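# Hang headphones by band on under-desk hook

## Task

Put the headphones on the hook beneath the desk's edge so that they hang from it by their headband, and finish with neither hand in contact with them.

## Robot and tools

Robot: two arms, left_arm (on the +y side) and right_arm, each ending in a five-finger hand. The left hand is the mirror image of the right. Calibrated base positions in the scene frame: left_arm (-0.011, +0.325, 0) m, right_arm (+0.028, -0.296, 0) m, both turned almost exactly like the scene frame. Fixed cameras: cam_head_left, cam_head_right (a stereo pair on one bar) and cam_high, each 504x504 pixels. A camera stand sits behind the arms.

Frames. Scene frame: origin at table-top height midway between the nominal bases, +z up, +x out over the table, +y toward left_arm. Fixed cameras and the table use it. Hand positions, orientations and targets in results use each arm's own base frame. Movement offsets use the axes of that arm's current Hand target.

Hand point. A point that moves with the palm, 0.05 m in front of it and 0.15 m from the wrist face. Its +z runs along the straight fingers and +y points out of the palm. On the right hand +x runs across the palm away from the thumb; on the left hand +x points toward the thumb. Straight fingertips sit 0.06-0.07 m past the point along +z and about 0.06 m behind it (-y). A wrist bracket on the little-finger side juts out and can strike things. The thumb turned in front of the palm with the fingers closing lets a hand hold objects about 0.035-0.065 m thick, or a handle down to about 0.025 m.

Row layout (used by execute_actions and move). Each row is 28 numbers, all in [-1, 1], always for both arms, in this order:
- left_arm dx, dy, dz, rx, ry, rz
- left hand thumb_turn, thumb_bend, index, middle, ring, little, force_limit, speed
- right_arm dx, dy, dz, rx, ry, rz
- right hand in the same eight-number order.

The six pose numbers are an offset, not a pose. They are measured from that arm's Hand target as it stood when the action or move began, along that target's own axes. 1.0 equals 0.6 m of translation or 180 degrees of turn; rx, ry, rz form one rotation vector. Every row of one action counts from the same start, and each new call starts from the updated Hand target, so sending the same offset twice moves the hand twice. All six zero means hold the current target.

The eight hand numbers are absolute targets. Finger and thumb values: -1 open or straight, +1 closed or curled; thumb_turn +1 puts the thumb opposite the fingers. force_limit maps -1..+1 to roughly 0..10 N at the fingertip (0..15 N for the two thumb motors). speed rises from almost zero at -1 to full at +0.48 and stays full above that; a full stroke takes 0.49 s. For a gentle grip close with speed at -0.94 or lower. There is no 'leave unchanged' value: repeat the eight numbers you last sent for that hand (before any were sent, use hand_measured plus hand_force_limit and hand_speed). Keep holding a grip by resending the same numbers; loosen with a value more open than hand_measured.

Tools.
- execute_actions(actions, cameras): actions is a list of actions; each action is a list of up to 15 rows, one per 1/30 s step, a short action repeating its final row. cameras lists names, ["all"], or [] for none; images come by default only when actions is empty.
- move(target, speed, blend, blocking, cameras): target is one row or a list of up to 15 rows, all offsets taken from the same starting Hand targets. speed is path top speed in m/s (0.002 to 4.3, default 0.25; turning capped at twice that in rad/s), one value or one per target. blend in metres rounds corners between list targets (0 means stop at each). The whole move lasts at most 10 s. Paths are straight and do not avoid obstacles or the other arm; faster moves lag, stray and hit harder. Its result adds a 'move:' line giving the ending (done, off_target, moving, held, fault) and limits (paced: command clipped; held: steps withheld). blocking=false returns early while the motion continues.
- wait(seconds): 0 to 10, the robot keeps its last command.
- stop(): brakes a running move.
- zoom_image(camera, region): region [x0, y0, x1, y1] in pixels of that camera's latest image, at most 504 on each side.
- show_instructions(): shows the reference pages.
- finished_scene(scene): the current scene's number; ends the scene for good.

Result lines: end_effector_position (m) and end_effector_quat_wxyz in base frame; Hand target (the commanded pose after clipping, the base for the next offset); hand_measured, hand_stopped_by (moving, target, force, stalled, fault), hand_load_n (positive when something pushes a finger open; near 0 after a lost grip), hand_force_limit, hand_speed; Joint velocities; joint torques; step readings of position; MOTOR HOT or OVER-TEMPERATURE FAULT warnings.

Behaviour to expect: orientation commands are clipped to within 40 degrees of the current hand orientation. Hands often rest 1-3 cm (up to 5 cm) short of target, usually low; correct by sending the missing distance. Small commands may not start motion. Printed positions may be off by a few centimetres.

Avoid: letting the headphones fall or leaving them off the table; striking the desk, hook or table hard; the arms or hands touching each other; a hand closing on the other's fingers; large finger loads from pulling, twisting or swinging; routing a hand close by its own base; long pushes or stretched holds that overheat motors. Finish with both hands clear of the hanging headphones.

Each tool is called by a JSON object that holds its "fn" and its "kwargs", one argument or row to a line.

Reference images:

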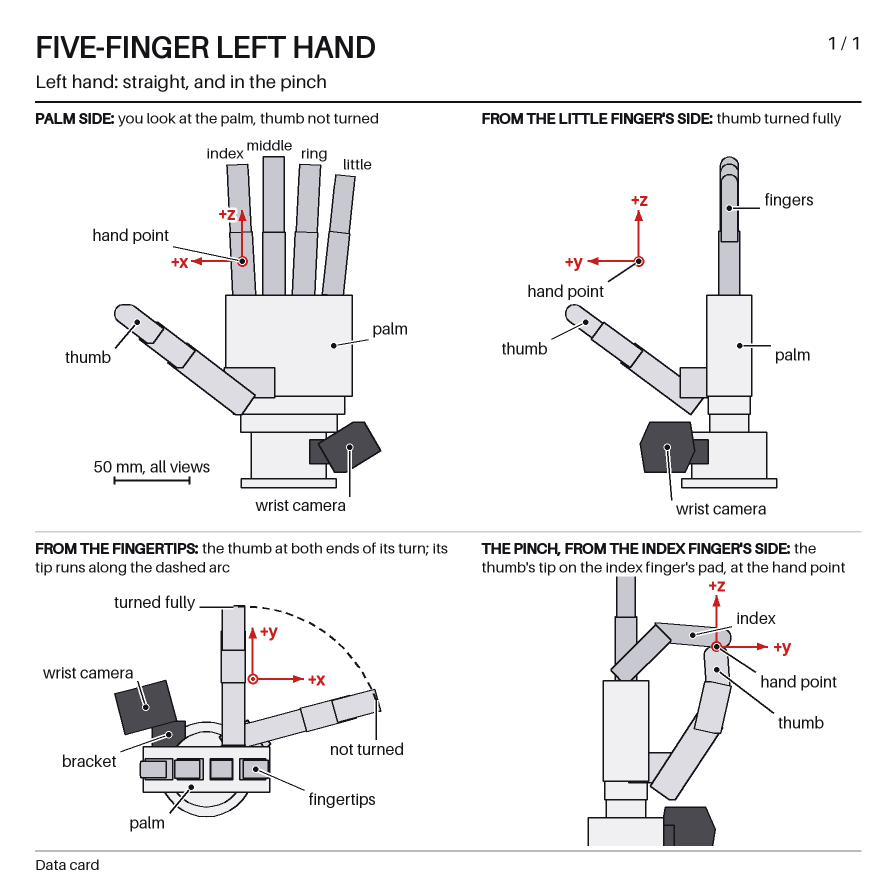

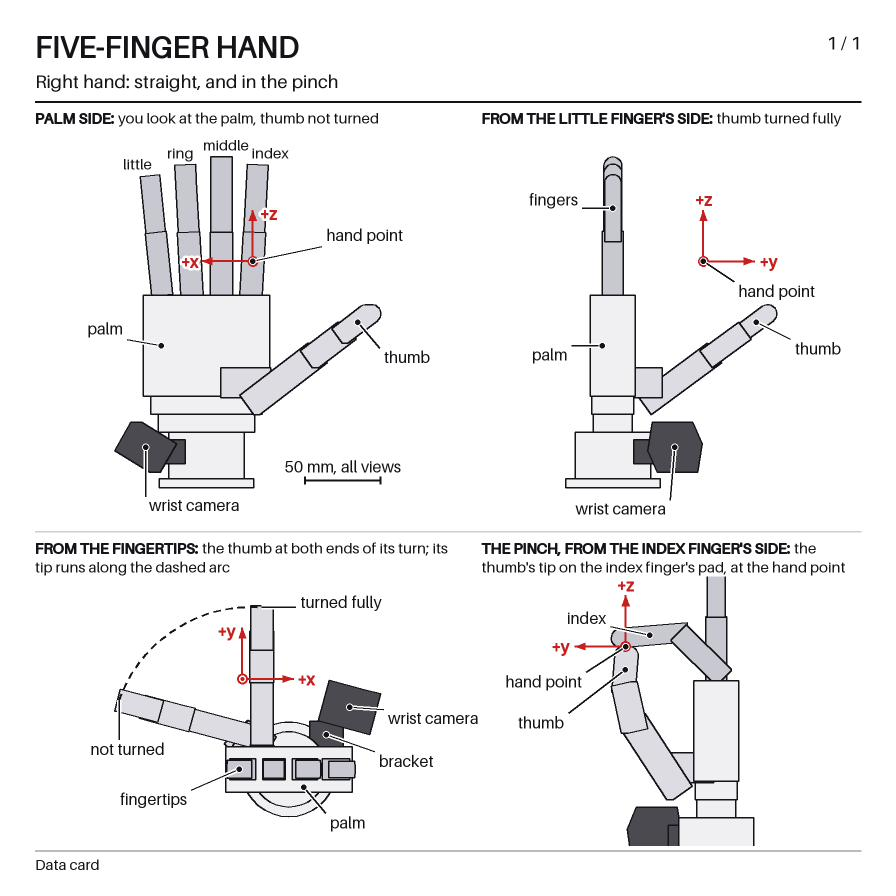

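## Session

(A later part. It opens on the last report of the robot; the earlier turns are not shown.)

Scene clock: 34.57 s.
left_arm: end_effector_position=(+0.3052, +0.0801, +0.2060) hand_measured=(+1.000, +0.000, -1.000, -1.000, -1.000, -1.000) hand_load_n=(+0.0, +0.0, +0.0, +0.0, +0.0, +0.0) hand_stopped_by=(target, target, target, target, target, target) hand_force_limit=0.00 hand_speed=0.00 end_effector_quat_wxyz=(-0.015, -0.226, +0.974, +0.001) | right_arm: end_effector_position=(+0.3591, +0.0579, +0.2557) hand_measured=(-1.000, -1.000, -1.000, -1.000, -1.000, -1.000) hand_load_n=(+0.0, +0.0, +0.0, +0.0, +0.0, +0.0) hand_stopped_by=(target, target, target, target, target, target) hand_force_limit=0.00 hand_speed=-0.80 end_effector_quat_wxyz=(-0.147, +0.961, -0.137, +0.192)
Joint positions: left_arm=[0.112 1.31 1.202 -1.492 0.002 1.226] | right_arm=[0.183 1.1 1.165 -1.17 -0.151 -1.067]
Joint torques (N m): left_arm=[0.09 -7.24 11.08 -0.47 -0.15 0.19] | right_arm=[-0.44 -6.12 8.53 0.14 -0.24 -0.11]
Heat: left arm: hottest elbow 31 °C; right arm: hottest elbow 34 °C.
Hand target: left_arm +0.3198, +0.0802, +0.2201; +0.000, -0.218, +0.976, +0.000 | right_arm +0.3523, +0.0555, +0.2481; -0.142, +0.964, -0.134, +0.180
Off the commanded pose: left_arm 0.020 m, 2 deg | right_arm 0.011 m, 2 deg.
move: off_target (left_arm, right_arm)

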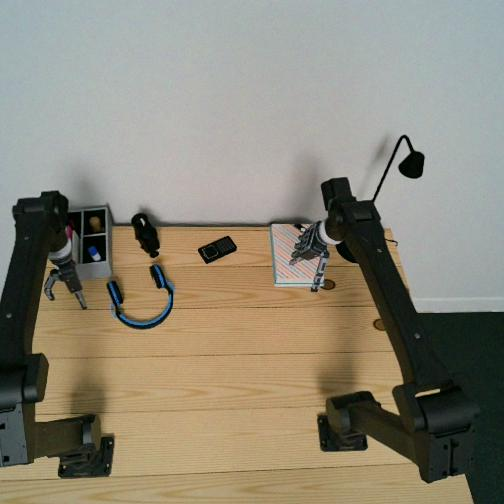

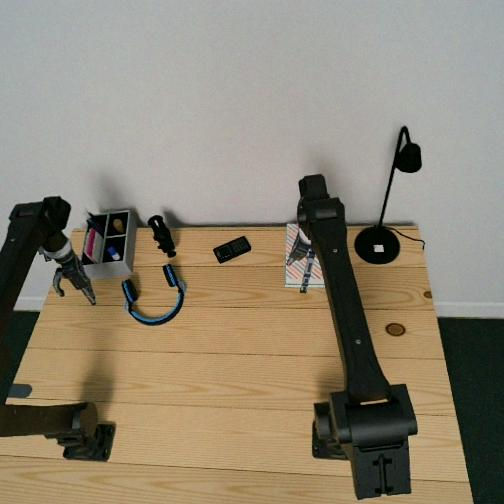

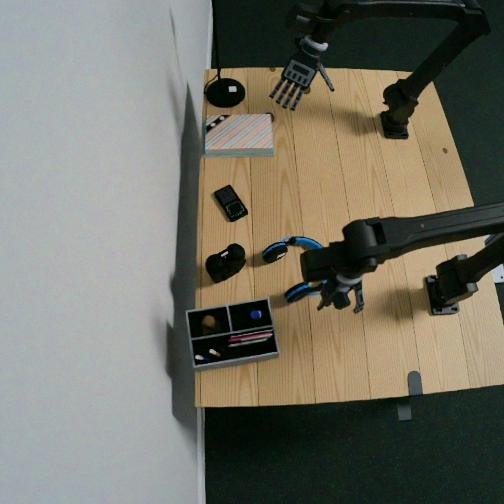

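{"fn": "move", "kwargs": {
  "target": [-0.015,-0.007,0.2,0,0,0,1,0,-1,-1,-1,-1,0,0, 0,0,0,0,0,0,-1,-1,-1,-1,-1,-1,0,-0.8],
  "speed": 0.2,
  "cameras": ["all"]
}}

{"fn": "zoom_image", "kwargs": {
  "camera": "cam_head_right",
  "region": [40, 200, 200, 360]
}}

{"fn": "zoom_image", "kwargs": {
  "camera": "cam_head_left",
  "region": [20, 200, 180, 360]
}}

Scene clock: 35.87 s.
left_arm: end_effector_position=(+0.3266, +0.0822, +0.1027) hand_measured=(+1.000, +0.000, -1.000, -1.000, -1.000, -1.000) hand_load_n=(+0.0, +0.0, +0.0, +0.0, +0.0, +0.0) hand_stopped_by=(target, target, target, target, target, target) hand_force_limit=0.00 hand_speed=0.00 end_effector_quat_wxyz=(-0.003, -0.226, +0.974, -0.001) | right_arm: end_effector_position=(+0.3591, +0.0579, +0.2557) hand_measured=(-1.000, -1.000, -1.000, -1.000, -1.000, -1.000) hand_load_n=(+0.0, +0.0, +0.0, +0.0, +0.0, +0.0) hand_stopped_by=(target, target, target, target, target, target) hand_force_limit=0.00 hand_speed=-0.80 end_effector_quat_wxyz=(-0.147, +0.961, -0.137, +0.192)
Joint positions: left_arm=[0.111 1.418 1.03 -1.189 0.002 1.227] | right_arm=[0.183 1.1 1.165 -1.17 -0.151 -1.068]
Joint torques (N m): left_arm=[-0.09 -8.23 6.58 0.59 -0.11 0.18] | right_arm=[-0.56 -6.59 8.18 0.25 -0.25 -0.08]
Heat: left arm: hottest elbow 31 °C; right arm: hottest elbow 34 °C.
Hand target: left_arm +0.3298, +0.0802, +0.1002; +0.000, -0.218, +0.976, +0.000 | right_arm +0.3523, +0.0555, +0.2481; -0.142, +0.964, -0.134, +0.180
Off the commanded pose: left_arm 0.005 m, 1 deg | right_arm 0.010 m, 2 deg.
move: done

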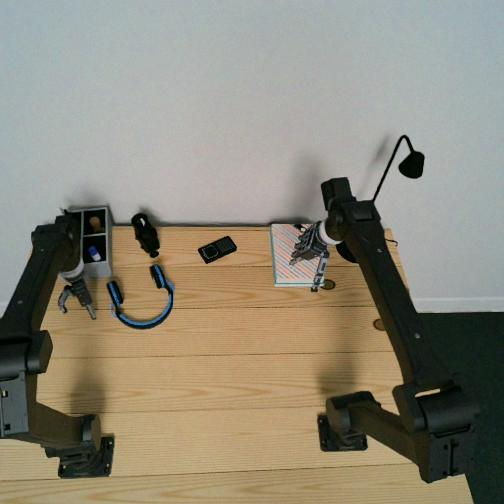

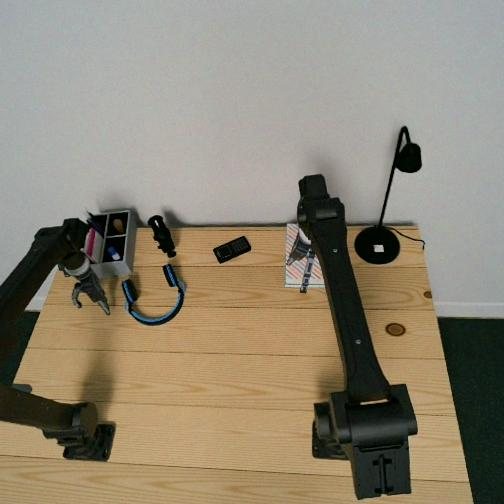

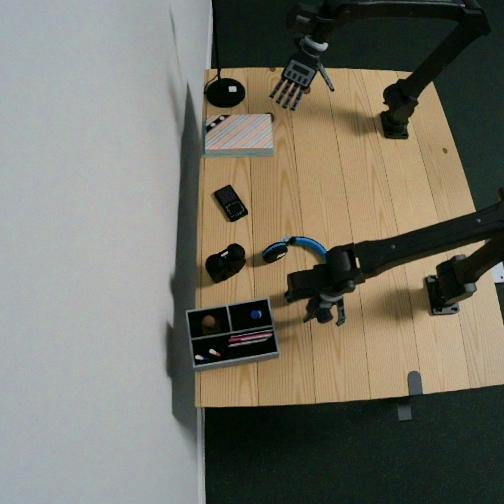

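Scaled by 3.150 from the camera's 504x504 image, which has a finer 720x720 frame.

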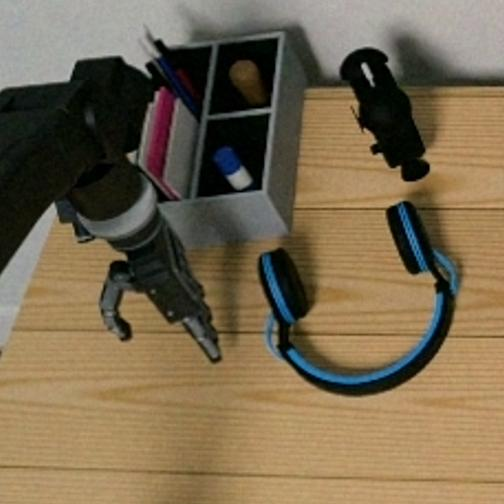

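Scaled by 3.150 from the camera's 504x504 image, which has a finer 720x720 frame.

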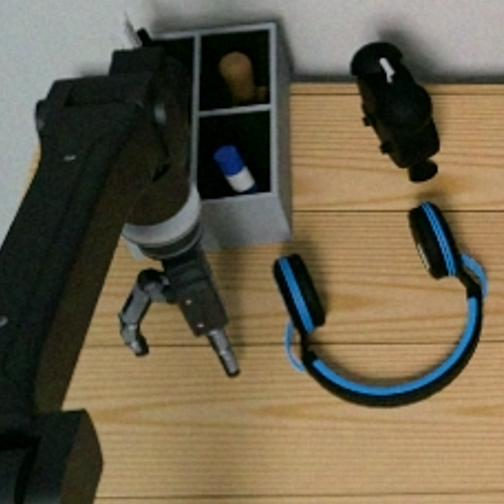

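{"fn": "move", "kwargs": {
  "target": [
    [0,-0.033,0.02,0,0,0,1,0,-1,-1,-1,-1,0,0, 0,0,0,0,0,0,-1,-1,-1,-1,-1,-1,0,-0.8],
    [0,-0.3083,0.02,0,0,0,1,0,-1,-1,-1,-1,0,0, 0,0,0,0,0,0,-1,-1,-1,-1,-1,-1,0,-0.8]
  ],
  "speed": 0.09,
  "blend": 0.01,
  "cameras": ["all"]
}}

{"fn": "zoom_image", "kwargs": {
  "camera": "cam_head_left",
  "region": [70, 220, 230, 380]
}}

{"fn": "zoom_image", "kwargs": {
  "camera": "cam_head_right",
  "region": [70, 220, 230, 380]
}}

{"fn": "zoom_image", "kwargs": {
  "camera": "cam_high",
  "region": [220, 180, 350, 310]
}}

Scene clock: 38.73 s.
left_arm: end_effector_position=(+0.3930, -0.0790, +0.0814) hand_measured=(+1.000, +0.000, -1.000, -1.000, -1.000, -1.000) hand_load_n=(+0.0, +0.0, +0.0, +0.0, +0.0, +0.0) hand_stopped_by=(target, target, target, target, target, target) hand_force_limit=0.00 hand_speed=0.00 end_effector_quat_wxyz=(-0.008, -0.217, +0.976, +0.005) | right_arm: end_effector_position=(+0.3591, +0.0579, +0.2557) hand_measured=(-1.000, -1.000, -1.000, -1.000, -1.000, -1.000) hand_load_n=(+0.0, +0.0, +0.0, +0.0, +0.0, +0.0) hand_stopped_by=(target, target, target, target, target, target) hand_force_limit=0.00 hand_speed=-0.80 end_effector_quat_wxyz=(-0.147, +0.961, -0.137, +0.192)
Joint positions: left_arm=[-0.263 1.647 1.23 -1.173 -0.001 0.87] | right_arm=[0.183 1.1 1.165 -1.17 -0.151 -1.068]
Joint torques (N m): left_arm=[-0.56 -11.16 10.15 -0.4 0.08 0] | right_arm=[-0.73 -6.07 8.23 0.34 -0.22 -0.08]
Heat: left arm: hottest elbow 32 °C; right arm: hottest elbow 34 °C.
Hand target: left_arm +0.4084, -0.0873, +0.0881; +0.000, -0.218, +0.976, +0.000 | right_arm +0.3523, +0.0555, +0.2481; -0.142, +0.964, -0.134, +0.180
Off the commanded pose: left_arm 0.019 m, 1 deg | right_arm 0.010 m, 2 deg.
move: off_target (left_arm)

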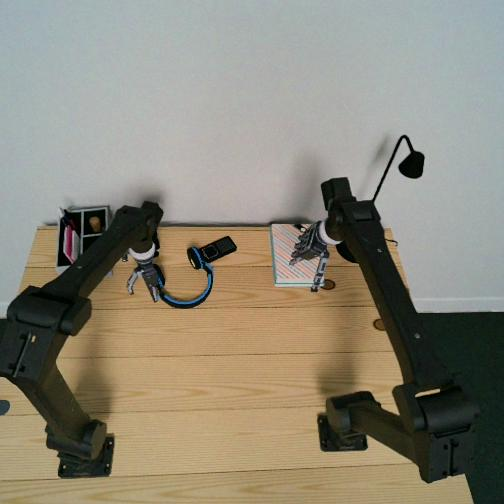

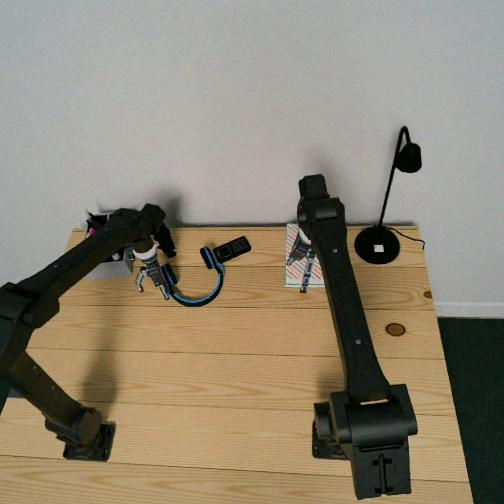

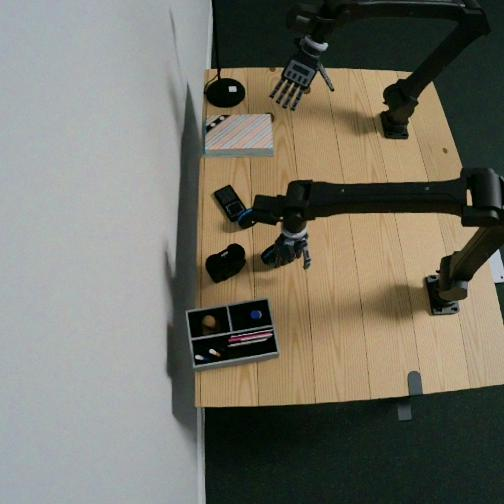

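Scaled by 3.150 from the camera's 504x504 image, which has a finer 720x720 frame.

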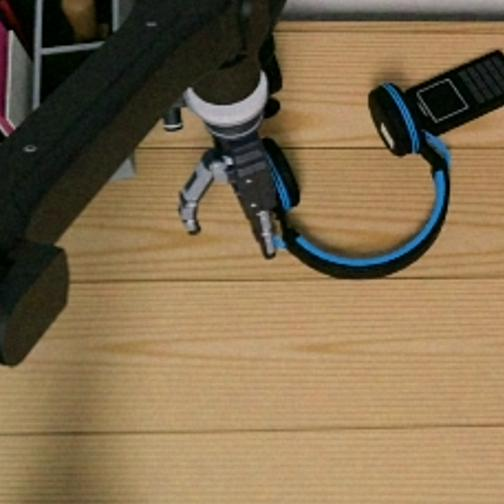

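Scaled by 3.150 from the camera's 504x504 image, which has a finer 720x720 frame.

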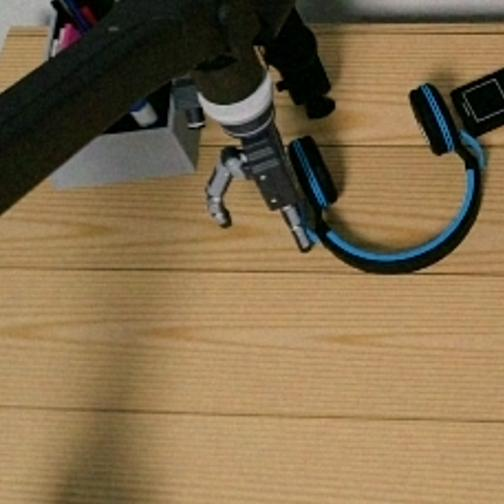

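Scaled by 3.877 from the camera's 504x504 image, which has a finer 720x720 frame.

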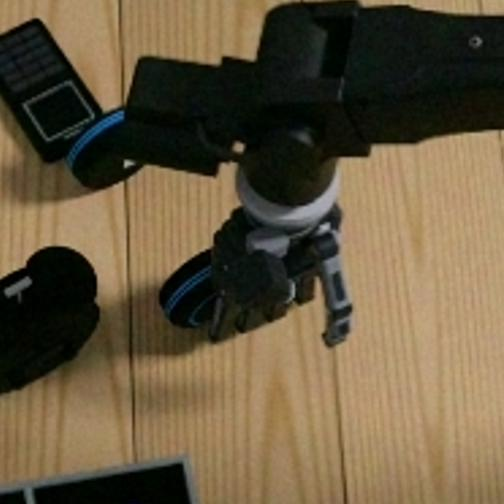

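{"fn": "move", "kwargs": {
  "target": [
    [0,0.0667,0,0,0,0,1,0,-1,-1,-1,1,0,0, 0,0,0,0,0,0,-1,-1,-1,-1,-1,-1,0,-0.8],
    [0,0.1,-0.217,0,0,0,1,0,-1,-1,-1,1,0,0, 0,0,0,0,0,0,-1,-1,-1,-1,-1,-1,0,-0.8],
    [0.1358,-0.128,-0.0865,0.4345,-0.2202,-0.2403,1,0,-1,-1,-1,1,0,0, 0,0,0,0,0,0,-1,-1,-1,-1,-1,-1,0,-0.8]
  ],
  "speed": 0.35,
  "blend": [0.02,0.06,0],
  "cameras": ["all"]
}}

{"fn": "zoom_image", "kwargs": {
  "camera": "cam_head_left",
  "region": [110, 220, 240, 350]
}}

{"fn": "zoom_image", "kwargs": {
  "camera": "cam_head_right",
  "region": [110, 220, 240, 350]
}}

{"fn": "zoom_image", "kwargs": {
  "camera": "cam_high",
  "region": [220, 180, 350, 310]
}}

Scene clock: 43.23 s.
left_arm: end_effector_position=(+0.3685, -0.1895, +0.1396) hand_measured=(+1.000, +0.000, -1.000, -1.000, -1.000, +1.000) hand_load_n=(+0.0, +0.0, +0.0, +0.0, +0.0, +0.0) hand_stopped_by=(target, target, target, target, target, target) hand_force_limit=0.00 hand_speed=0.00 end_effector_quat_wxyz=(+0.431, -0.468, +0.574, -0.515) | right_arm: end_effector_position=(+0.3591, +0.0579, +0.2557) hand_measured=(-1.000, -1.000, -1.000, -1.000, -1.000, -1.000) hand_load_n=(+0.0, -0.5, +0.0, +0.0, +0.0, +0.0) hand_stopped_by=(target, target, target, target, target, target) hand_force_limit=0.00 hand_speed=-0.80 end_effector_quat_wxyz=(-0.147, +0.961, -0.137, +0.192)
Joint positions: left_arm=[-0.578 0.994 0.251 0.637 -0.386 -0.028] | right_arm=[0.183 1.1 1.165 -1.17 -0.151 -1.068]
Joint torques (N m): left_arm=[-1.03 -2.14 6.28 3.07 -0.09 0.02] | right_arm=[-1.03 -6.3 8.16 0.38 -0.25 -0.06]
Heat: left arm: hottest elbow 32 °C; right arm: hottest elbow 34 °C.
Hand target: left_arm +0.3675, -0.1913, +0.1400; +0.429, -0.469, +0.569, -0.521 | right_arm +0.3523, +0.0555, +0.2481; -0.142, +0.964, -0.134, +0.180
Off the commanded pose: left_arm 0.002 m, 1 deg | right_arm 0.010 m, 2 deg.
move: done; blend cut to 0.0198 m at target 1

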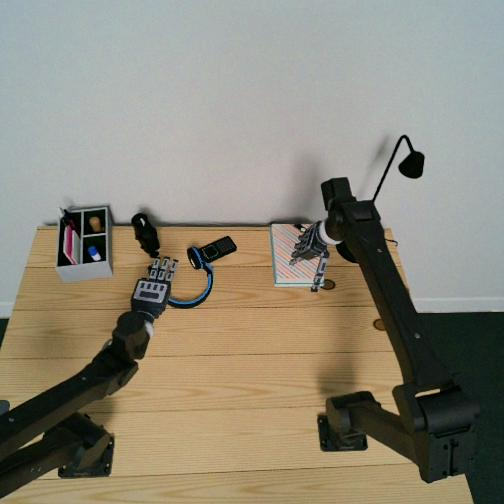

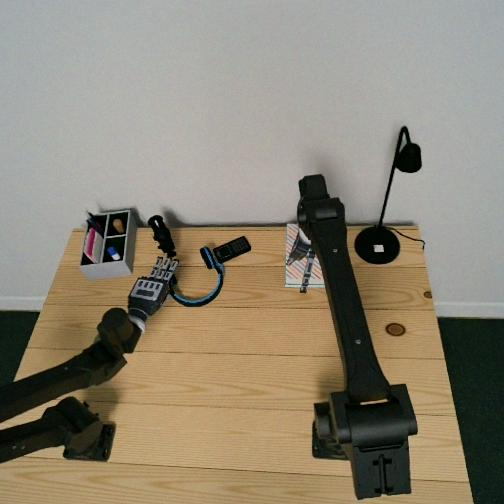

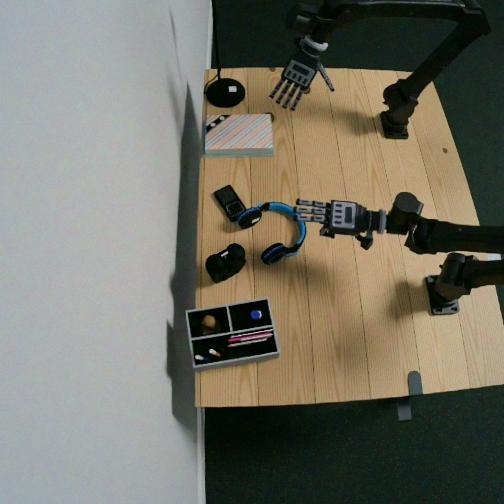

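Scaled by 3.877 from the camera's 504x504 image, which has a finer 720x720 frame.

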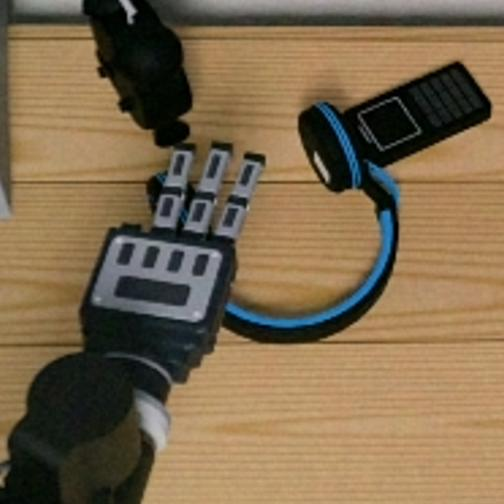

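Scaled by 3.877 from the camera's 504x504 image, which has a finer 720x720 frame.

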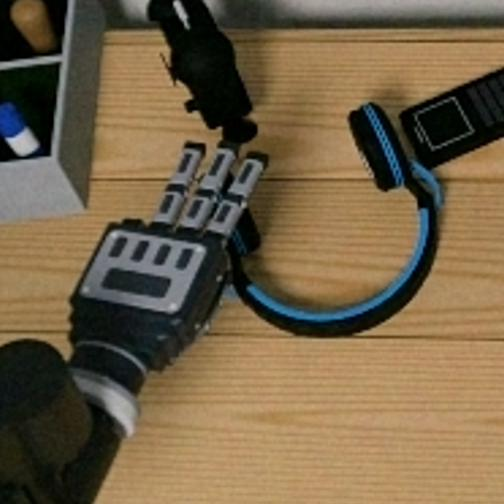

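Scaled by 3.877 from the camera's 504x504 image, which has a finer 720x720 frame.

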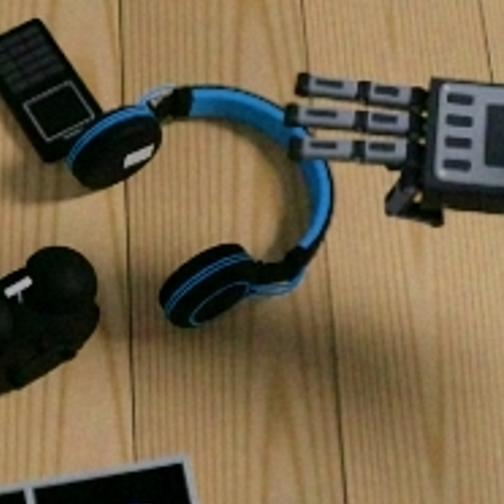

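{"fn": "move", "kwargs": {
  "target": [0.0083,0.1817,0.0275,0,0,0,1,0,-1,-1,-1,1,0,0, 0,0,0,0,0,0,-1,-1,-1,-1,-1,-1,0,-0.8],
  "speed": 0.2,
  "cameras": ["all"]
}}

{"fn": "zoom_image", "kwargs": {
  "camera": "cam_head_left",
  "region": [110, 220, 240, 350]
}}

{"fn": "zoom_image", "kwargs": {
  "camera": "cam_head_right",
  "region": [110, 220, 240, 350]
}}

{"fn": "zoom_image", "kwargs": {
  "camera": "cam_high",
  "region": [240, 180, 350, 290]
}}

Scene clock: 45.63 s.
left_arm: end_effector_position=(+0.3746, -0.1939, +0.0254) hand_measured=(+1.000, +0.000, -1.000, -1.000, -1.000, +1.000) hand_load_n=(+0.0, +0.0, +0.0, +0.0, +0.0, +0.0) hand_stopped_by=(target, target, target, target, target, target) hand_force_limit=0.00 hand_speed=0.00 end_effector_quat_wxyz=(+0.429, -0.473, +0.574, -0.513) | right_arm: end_effector_position=(+0.3591, +0.0579, +0.2557) hand_measured=(-1.000, -1.000, -1.000, -1.000, -1.000, -1.000) hand_load_n=(+0.0, +0.0, +0.0, +0.0, +0.0, +0.0) hand_stopped_by=(target, target, target, target, target, target) hand_force_limit=0.00 hand_speed=-0.80 end_effector_quat_wxyz=(-0.147, +0.961, -0.137, +0.192)
Joint positions: left_arm=[-0.582 1.712 0.192 1.406 -0.395 -0.036] | right_arm=[0.183 1.1 1.165 -1.17 -0.151 -1.068]
Joint torques (N m): left_arm=[-0.32 -5.89 1.43 3 -0.16 0.11] | right_arm=[-0.85 -6.59 8.18 0.27 -0.24 -0.08]
Heat: left arm: hottest elbow 32 °C; right arm: hottest elbow 34 °C.
Hand target: left_arm +0.3734, -0.1976, +0.0300; +0.429, -0.469, +0.569, -0.521 | right_arm +0.3523, +0.0555, +0.2481; -0.142, +0.964, -0.134, +0.180
Off the commanded pose: left_arm 0.006 m, 1 deg | right_arm 0.010 m, 2 deg.
move: done

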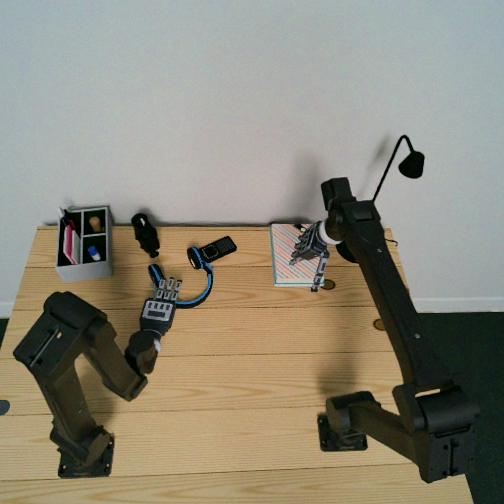

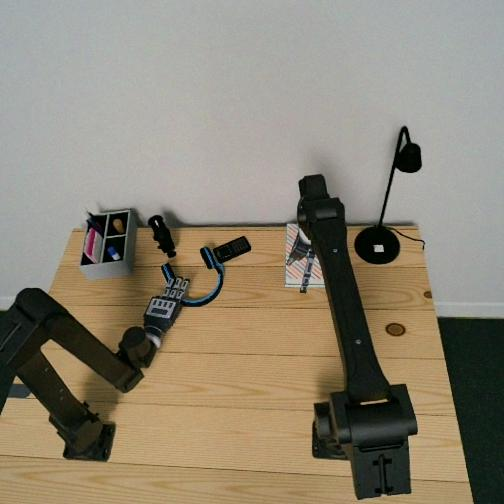

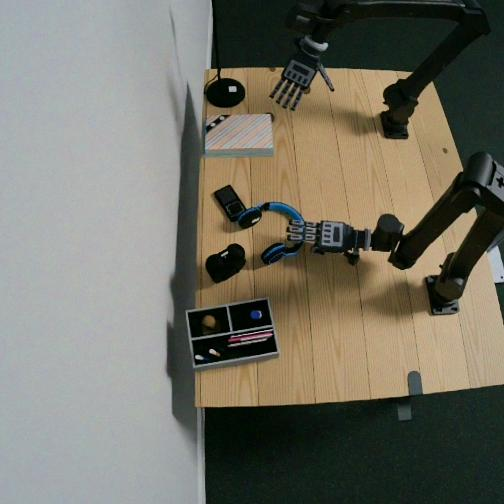

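Scaled by 3.877 from the camera's 504x504 image, which has a finer 720x720 frame.

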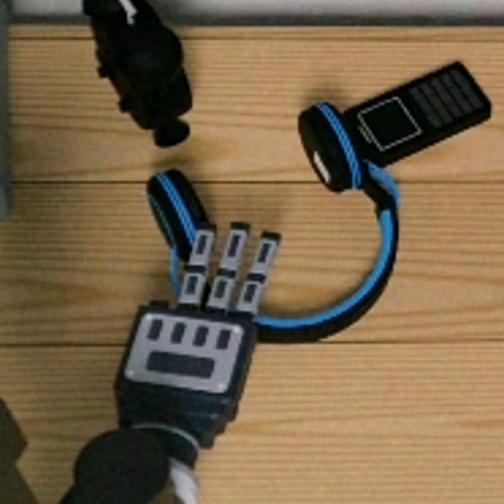

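Scaled by 3.877 from the camera's 504x504 image, which has a finer 720x720 frame.

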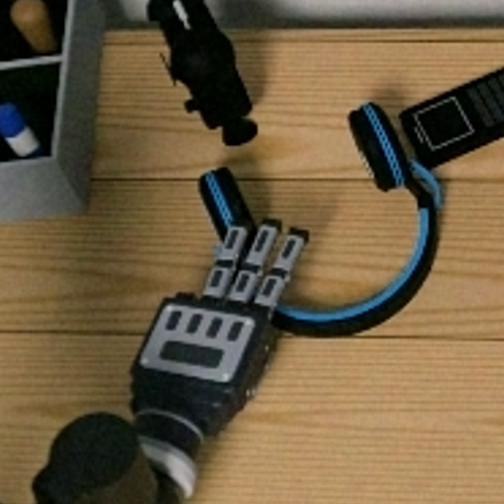

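Scaled by 4.582 from the camera's 504x504 image, which has a finer 720x720 frame.

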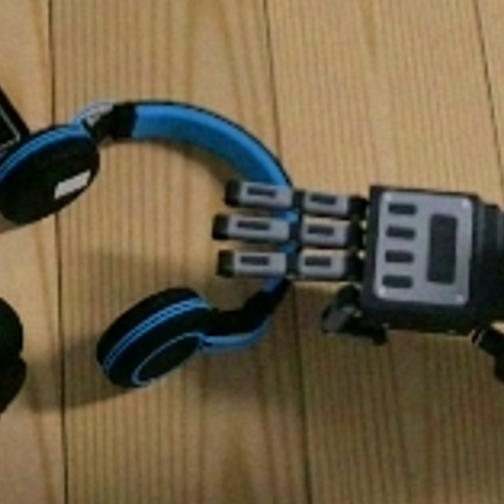

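{"fn": "move", "kwargs": {
  "target": [0.004,0.0122,0.0445,0,0,0,1,0,-1,-1,-1,1,0,0, 0,0,0,0,0,0,-1,-1,-1,-1,-1,-1,0,-0.8],
  "speed": 0.08,
  "cameras": ["all"]
}}

{"fn": "zoom_image", "kwargs": {
  "camera": "cam_head_left",
  "region": [110, 220, 240, 350]
}}

{"fn": "zoom_image", "kwargs": {
  "camera": "cam_high",
  "region": [240, 180, 350, 290]
}}

Scene clock: 47.80 s.
left_arm: end_effector_position=(+0.3897, -0.2042, +0.0166) hand_measured=(+1.000, +0.000, -1.000, -1.000, -1.000, +1.000) hand_load_n=(+0.5, +0.5, +0.0, +0.0, +0.0, +0.0) hand_stopped_by=(target, target, target, target, target, target) hand_force_limit=0.00 hand_speed=0.00 end_effector_quat_wxyz=(+0.424, -0.470, +0.578, -0.515) | right_arm: end_effector_position=(+0.3591, +0.0579, +0.2557) hand_measured=(-1.000, -1.000, -1.000, -1.000, -1.000, -1.000) hand_load_n=(+0.0, +0.0, +0.0, +0.0, +0.0, +0.0) hand_stopped_by=(target, target, target, target, target, target) hand_force_limit=0.00 hand_speed=-0.80 end_effector_quat_wxyz=(-0.147, +0.961, -0.137, +0.192)
Joint positions: left_arm=[-0.571 1.769 0.242 1.409 -0.369 -0.036] | right_arm=[0.183 1.1 1.165 -1.17 -0.151 -1.068]
Joint torques (N m): left_arm=[0.85 -5.89 2.99 2.91 -0.01 0.1] | right_arm=[-0.56 -6.3 8.25 0.28 -0.23 -0.08]
Heat: left arm: hottest elbow 32 °C; right arm: hottest elbow 34 °C.
Hand target: left_arm +0.3983, -0.2049, +0.0204; +0.429, -0.469, +0.569, -0.521 | right_arm +0.3523, +0.0555, +0.2481; -0.142, +0.964, -0.134, +0.180
Off the commanded pose: left_arm 0.010 m, 1 deg | right_arm 0.010 m, 2 deg.
move: done

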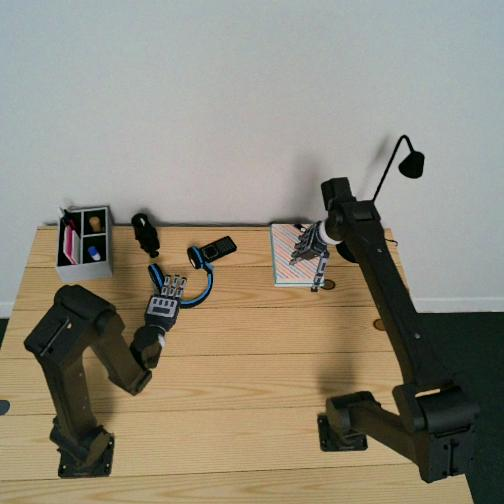

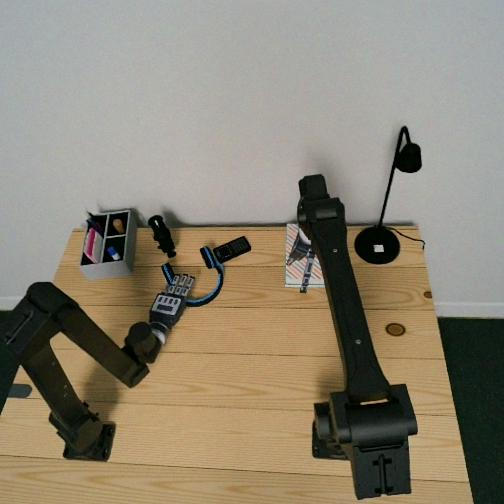

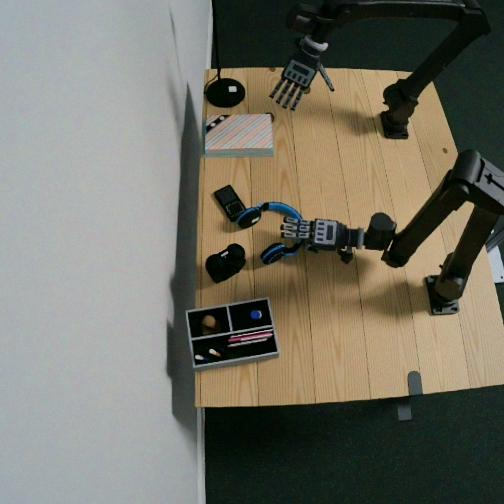

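Scaled by 3.877 from the camera's 504x504 image, which has a finer 720x720 frame.

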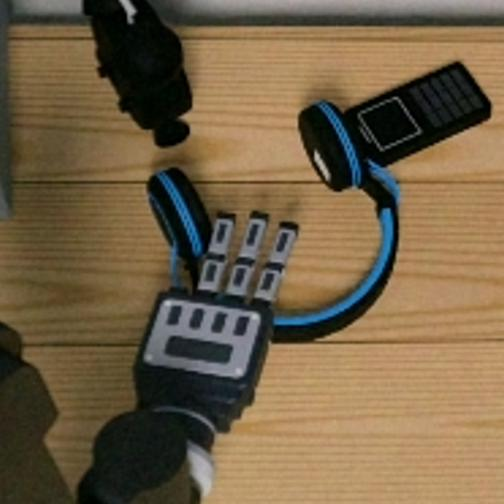

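Scaled by 4.582 from the camera's 504x504 image, which has a finer 720x720 frame.

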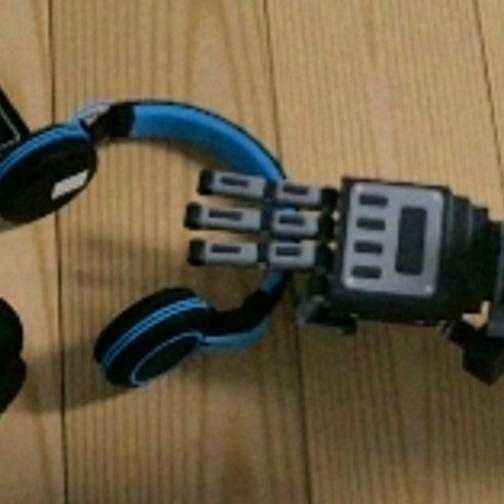

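{"fn": "move", "kwargs": {
  "target": [0,0,0,0,0,0,1,0,0.4,0.4,-1,1,-0.2,-0.5, 0,0,0,0,0,0,-1,-1,-1,-1,-1,-1,0,-0.8],
  "speed": 0.08,
  "cameras": ["all"]
}}

{"fn": "zoom_image", "kwargs": {
  "camera": "cam_head_left",
  "region": [110, 220, 240, 350]
}}

{"fn": "zoom_image", "kwargs": {
  "camera": "cam_high",
  "region": [240, 180, 350, 290]
}}

Scene clock: 49.00 s.
left_arm: end_effector_position=(+0.3901, -0.2046, +0.0172) hand_measured=(+1.000, -0.002, +0.026, +0.002, -1.000, +1.000) hand_load_n=(-1.0, +5.0, +9.5, +7.0, +0.0, +0.0) hand_stopped_by=(target, target, force, force, target, target) hand_force_limit=-0.20 hand_speed=-0.50 end_effector_quat_wxyz=(+0.424, -0.469, +0.578, -0.516) | right_arm: end_effector_position=(+0.3591, +0.0579, +0.2557) hand_measured=(-1.000, -1.000, -1.000, -1.000, -1.000, -1.000) hand_load_n=(+0.0, +0.0, +0.0, +0.0, +0.0, +0.0) hand_stopped_by=(target, target, target, target, target, target) hand_force_limit=0.00 hand_speed=-0.80 end_effector_quat_wxyz=(-0.147, +0.961, -0.137, +0.192)
Joint positions: left_arm=[-0.57 1.769 0.243 1.411 -0.366 -0.036] | right_arm=[0.183 1.1 1.165 -1.17 -0.151 -1.068]
Joint torques (N m): left_arm=[1.26 -5.95 2.74 2.92 -0.13 0.07] | right_arm=[-0.5 -6.07 8.35 0.27 -0.24 -0.08]
Heat: left arm: hottest elbow 32 °C; right arm: hottest elbow 34 °C.
Hand target: left_arm +0.3983, -0.2049, +0.0204; +0.429, -0.469, +0.569, -0.521 | right_arm +0.3523, +0.0555, +0.2481; -0.142, +0.964, -0.134, +0.180
Off the commanded pose: left_arm 0.009 m, 1 deg | right_arm 0.010 m, 2 deg.
move: done

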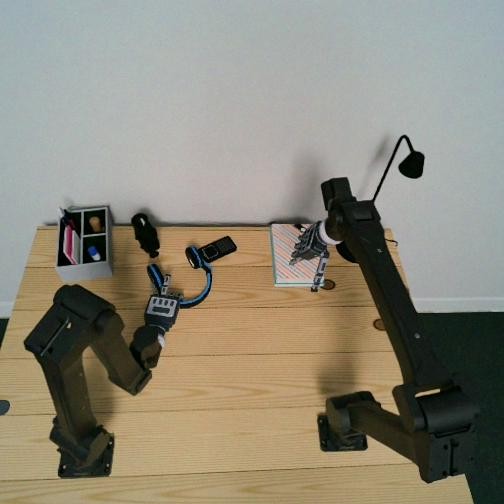

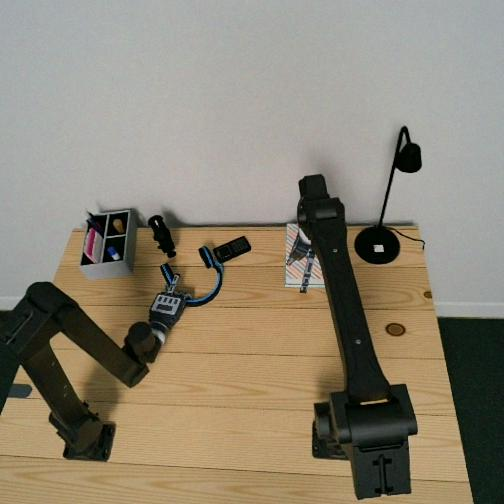

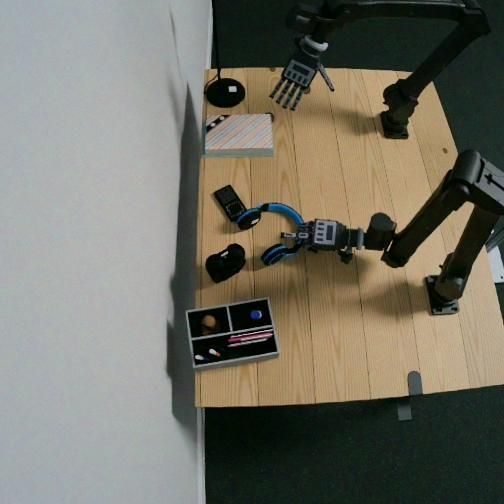

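Scaled by 3.877 from the camera's 504x504 image, which has a finer 720x720 frame.

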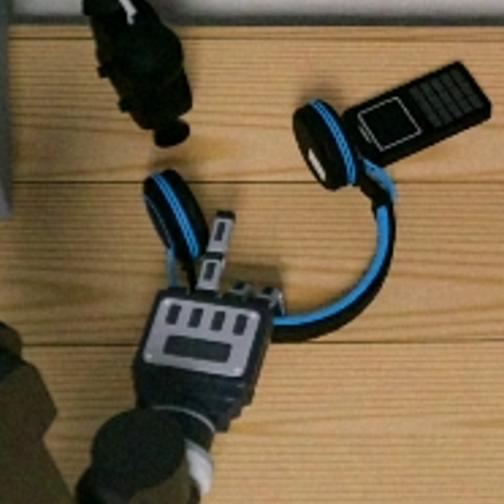

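Scaled by 4.582 from the camera's 504x504 image, which has a finer 720x720 frame.

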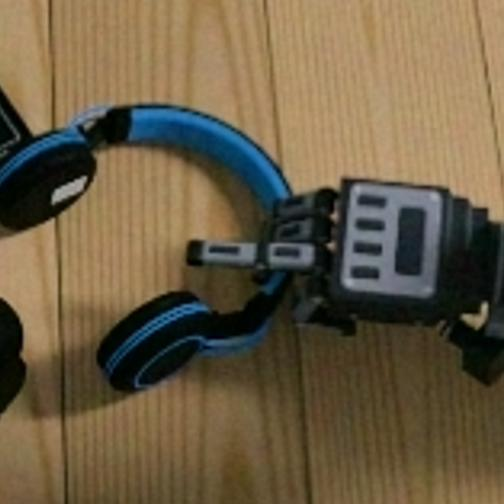

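{"fn": "move", "kwargs": {
  "target": [
    [-0.0052,-0.1075,-0.0143,-0.1276,0.0093,-0.1067,1,0,0.4,0.4,-1,1,-0.2,-0.5, 0,0,0,0,0,0,-1,-1,-1,-1,-1,-1,0,-0.8],
    [-0.0463,-0.2048,0.0265,-0.2552,0.0187,-0.2135,1,0,0.4,0.4,-1,1,-0.2,-0.5, 0,0,0,0,0,0,-1,-1,-1,-1,-1,-1,0,-0.8]
  ],
  "speed": 0.2,
  "blend": [0.02,0],
  "cameras": ["all"]
}}

{"fn": "zoom_image", "kwargs": {
  "camera": "cam_head_left",
  "region": [110, 190, 260, 340]
}}

{"fn": "zoom_image", "kwargs": {
  "camera": "cam_high",
  "region": [220, 160, 350, 290]
}}

Scene clock: 53.60 s.
left_arm: end_effector_position=(+0.4145, -0.1807, +0.1280) hand_measured=(+1.000, -0.002, +0.026, +0.002, -1.000, +1.000) hand_load_n=(-1.5, +7.5, +9.0, +11.0, +0.0, +0.5) hand_stopped_by=(target, target, force, force, target, target) hand_force_limit=-0.20 hand_speed=-0.50 end_effector_quat_wxyz=(-0.009, +0.738, -0.559, +0.379) | right_arm: end_effector_position=(+0.3591, +0.0579, +0.2557) hand_measured=(-1.000, -1.000, -1.000, -1.000, -1.000, -1.000) hand_load_n=(+0.0, +0.0, +0.0, +0.0, +0.0, +0.0) hand_stopped_by=(target, target, target, target, target, target) hand_force_limit=0.00 hand_speed=-0.80 end_effector_quat_wxyz=(-0.147, +0.961, -0.137, +0.192)
Joint positions: left_arm=[-0.149 1.255 0.764 -0.362 0.327 -0.547] | right_arm=[0.183 1.1 1.165 -1.17 -0.151 -1.068]
Joint torques (N m): left_arm=[0.15 -6.12 10.77 0.91 0.41 -0.03] | right_arm=[-0.56 -6.59 8.1 0.21 -0.25 -0.1]
Heat: left arm: hottest elbow 32 °C; right arm: hottest elbow 34 °C.
Hand target: left_arm +0.4297, -0.1827, +0.1414; -0.009, +0.738, -0.554, +0.384 | right_arm +0.3523, +0.0555, +0.2481; -0.142, +0.964, -0.134, +0.180
Off the commanded pose: left_arm 0.020 m, 1 deg | right_arm 0.010 m, 2 deg.
move: off_target (left_arm)

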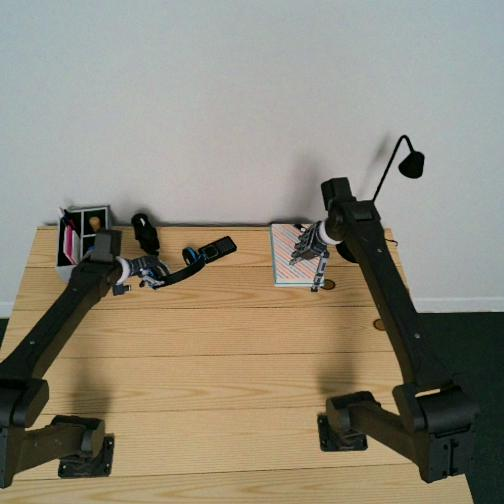

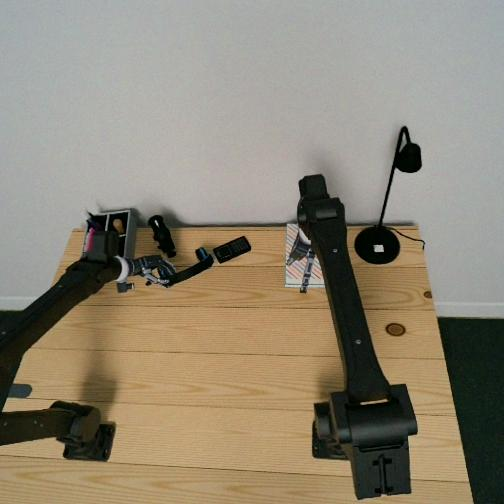

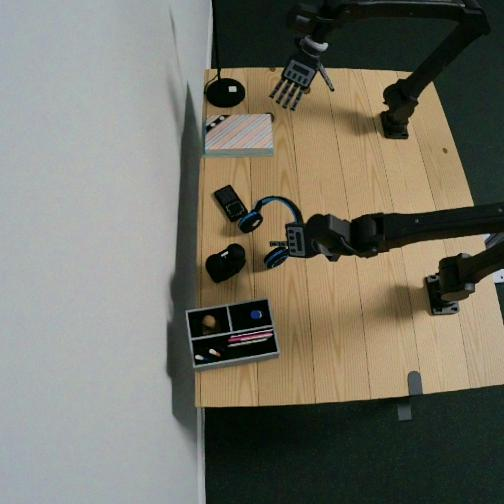

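Scaled by 3.360 from the camera's 504x504 image, which has a finer 720x720 frame.

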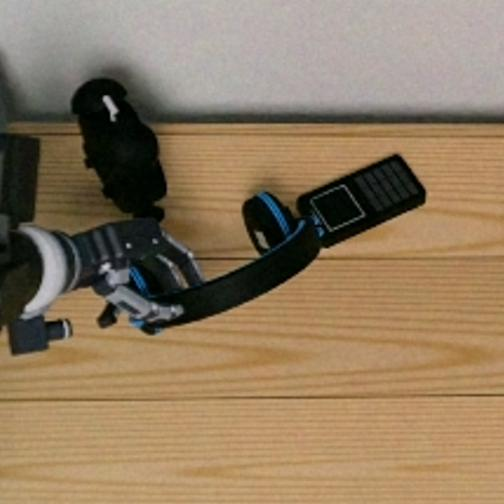

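Scaled by 3.877 from the camera's 504x504 image, which has a finer 720x720 frame.

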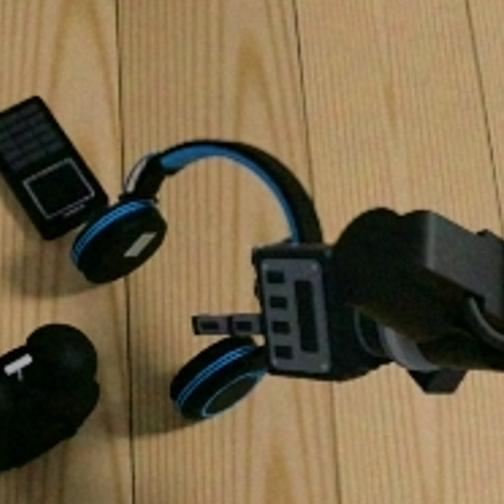

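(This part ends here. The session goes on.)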